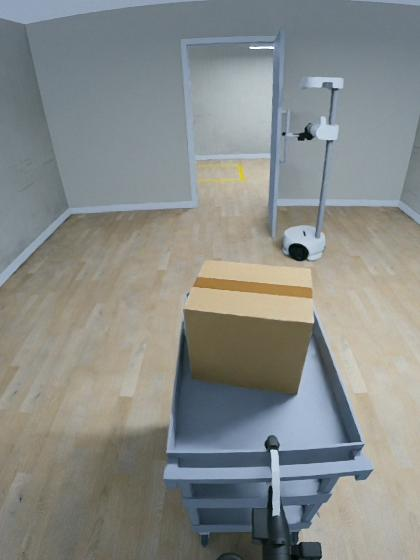

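Call:
move(r1={"base":{"translate_m":0.35,"strafe_m":-0.02},"pace":"slow"}, blocking=false, cameras=[])

Call:
wait(seconds=6, cameras=["r1_head_camera"])

Scene clock: 861.53 s.
move: r1 moving
r1.base_odometry: x=-4.858 y=-2.215 heading=+0.750
r1.turned_by_wheels: +0.000
r1.turned_by_imu: -0.001
r1.base_tilt: forward=-1.6 right=+1.3
r1.lidar_m: 0.35 0.33 2.29 2.17 2.32 1.71 1.65 1.73 2.41 2.49 2.63 0.39
r1.base_status: translate_m moving; strafe_m moving
r1.joint_positions: lift_m=+0.665 arm_m=+0.000 wrist_yaw_rad=-0.007 wrist_pitch_rad=+0.012 wrist_roll_rad=+1.570 gripper_m=-0.024
r1.joint_status: not commanded
r1.measured_speeds: translate_m=+0.049 strafe_m=-0.003 rotate_rad=+0.002 lift_m=+0.000 arm_m=+0.000 wrist_yaw_rad=+0.000 wrist_pitch_rad=+0.000 wrist_roll_rad=+0.000
r1.motor_effort: lift_m=+17(17) arm_m=+4(4) wheel_0=+4(4) wheel_1=+5(5) wheel_2=-12(13)
r1.servo_current: wrist_yaw_rad=46(72) wrist_pitch_rad=72(72) wrist_roll_rad=52(59) gripper_m=98(104)
r1.hand_pose: x=+0.4586 y=-0.0894 z=+0.8398 quat_wxyz=(+0.707, +0.707, +0.002, -0.007) (m; r1's base frame)
r1.wrist_depth_mm: - - - 193 195 1618 1138 / - - - 191 193 1661 - / - - - 190 191 - - / - 387 389 188 189 - - / - 392 394 185 187 - - / - 397 175 185 186 160 - / - 157 173 183 184 155 -
r2.base_odometry: x=-3.882 y=+0.093 heading=-2.122
r2.turned_by_wheels: +0.000
r2.turned_by_imu: +0.000
r2.base_tilt: forward=-0.6 right=+0.0
r2.lidar_m: 0.71 0.36 1.94 3.01 3.17 1.88 2.13 2.37 1.81 1.71 1.80 1.36
r2.base_status: not commanded
r2.joint_positions: lift_m=+0.920 arm_m=+0.000 wrist_yaw_rad=+1.050 wrist_pitch_rad=+0.001 wrist_roll_rad=+0.000 gripper_m=-0.026
r2.joint_status: not commanded
r2.measured_speeds: all 0
r2.motor_effort: lift_m=+20(21) arm_m=-5(5) wheel_0=-4(4) wheel_1=-9(9) wheel_2=+10(10)
r2.servo_current: wrist_yaw_rad=202(215) wrist_pitch_rad=39(46) wrist_roll_rad=46(59) gripper_m=104(111)
r2.contact_limits: strafe_m 0.8
r2.hand_pose: x=+0.3902 y=+0.2067 z=+1.0977 quat_wxyz=(+0.865, +0.000, +0.000, +0.501) (m; r2's base frame)
r2.wrist_depth_mm: - - 222 164 273 304 332 / - - 223 166 274 304 340 / - - 224 165 276 304 342 / - - 225 166 276 307 340 / - - 226 166 279 307 343 / - - 218 167 178 309 349 / - - 222 - 285 296 351
pictures: none
No camera images: "cameras" was empty.

Scene clock: 865.83 s.
earlier move: r1 done
r1.base_odometry: x=-4.598 y=-1.999 heading=+0.750
r1.turned_by_wheels: +0.000
r1.turned_by_imu: -0.001
r1.base_tilt: forward=-1.6 right=+1.3
r1.lidar_m: 0.33 0.36 2.32 2.20 2.32 2.07 1.98 2.13 2.60 2.49 2.61 0.39
r1.base_status: done
r1.joint_positions: lift_m=+0.665 arm_m=+0.000 wrist_yaw_rad=-0.007 wrist_pitch_rad=+0.012 wrist_roll_rad=+1.570 gripper_m=-0.024
r1.joint_status: not commanded
r1.measured_speeds: all 0
r1.motor_effort: lift_m=+17(17) arm_m=+4(4) wheel_0=+4(6) wheel_1=+2(6) wheel_2=-4(13)
r1.servo_current: wrist_yaw_rad=65(78) wrist_pitch_rad=65(78) wrist_roll_rad=46(78) gripper_m=98(104)
r1.hand_pose: x=+0.4586 y=-0.0894 z=+0.8398 quat_wxyz=(+0.707, +0.707, +0.002, -0.007) (m; r1's base frame)
r1.wrist_depth_mm: - - - 190 192 1618 1160 / - - - 189 191 1708 - / - - - 189 190 - - / - 384 384 187 188 - - / - 394 394 185 186 - - / - 404 175 185 185 162 - / - 156 173 183 185 154 -
r2.base_odometry: x=-3.882 y=+0.093 heading=-2.122
r2.turned_by_wheels: +0.000
r2.turned_by_imu: +0.001
r2.base_tilt: forward=-0.6 right=+0.1
r2.lidar_m: 0.73 0.38 1.91 3.02 3.16 1.54 2.01 2.41 1.80 1.71 1.81 1.36
r2.base_status: not commanded
r2.joint_positions: lift_m=+0.920 arm_m=+0.000 wrist_yaw_rad=+1.050 wrist_pitch_rad=+0.001 wrist_roll_rad=+0.000 gripper_m=-0.026
r2.joint_status: not commanded
r2.measured_speeds: all 0
r2.on_its_own: wrist_yaw_rad is at rest, and its servo_current (208 mA) is outside its rest range (0 to 104 mA)
r2.motor_effort: lift_m=+20(21) arm_m=-4(5) wheel_0=-3(4) wheel_1=-9(9) wheel_2=+10(10)
r2.servo_current: wrist_yaw_rad=208(215) wrist_pitch_rad=46(46) wrist_roll_rad=33(59) gripper_m=111(117)
r2.contact_limits: strafe_m 0.8
r2.hand_pose: x=+0.3902 y=+0.2067 z=+1.0977 quat_wxyz=(+0.865, +0.000, +0.000, +0.501) (m; r2's base frame)
r2.wrist_depth_mm: - - 222 164 273 303 330 / - - 224 165 273 303 340 / - - 224 165 276 304 340 / - - 224 165 276 306 343 / - - 225 166 278 307 345 / - - 219 167 178 310 345 / - - 222 - 286 296 351
wait: 4.30 of 6 s (r1 has come to rest)
pictures: r1_head_camera
Images, in order (width x height): r1_head_camera 420x560.

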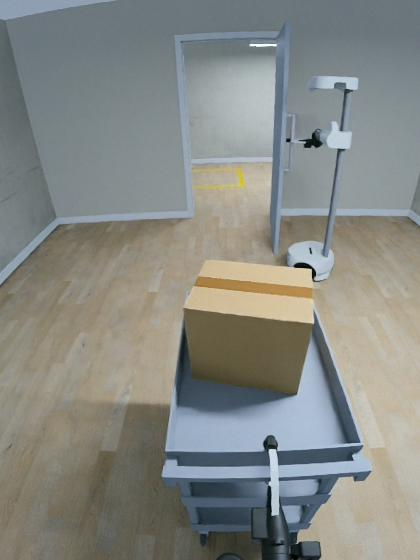

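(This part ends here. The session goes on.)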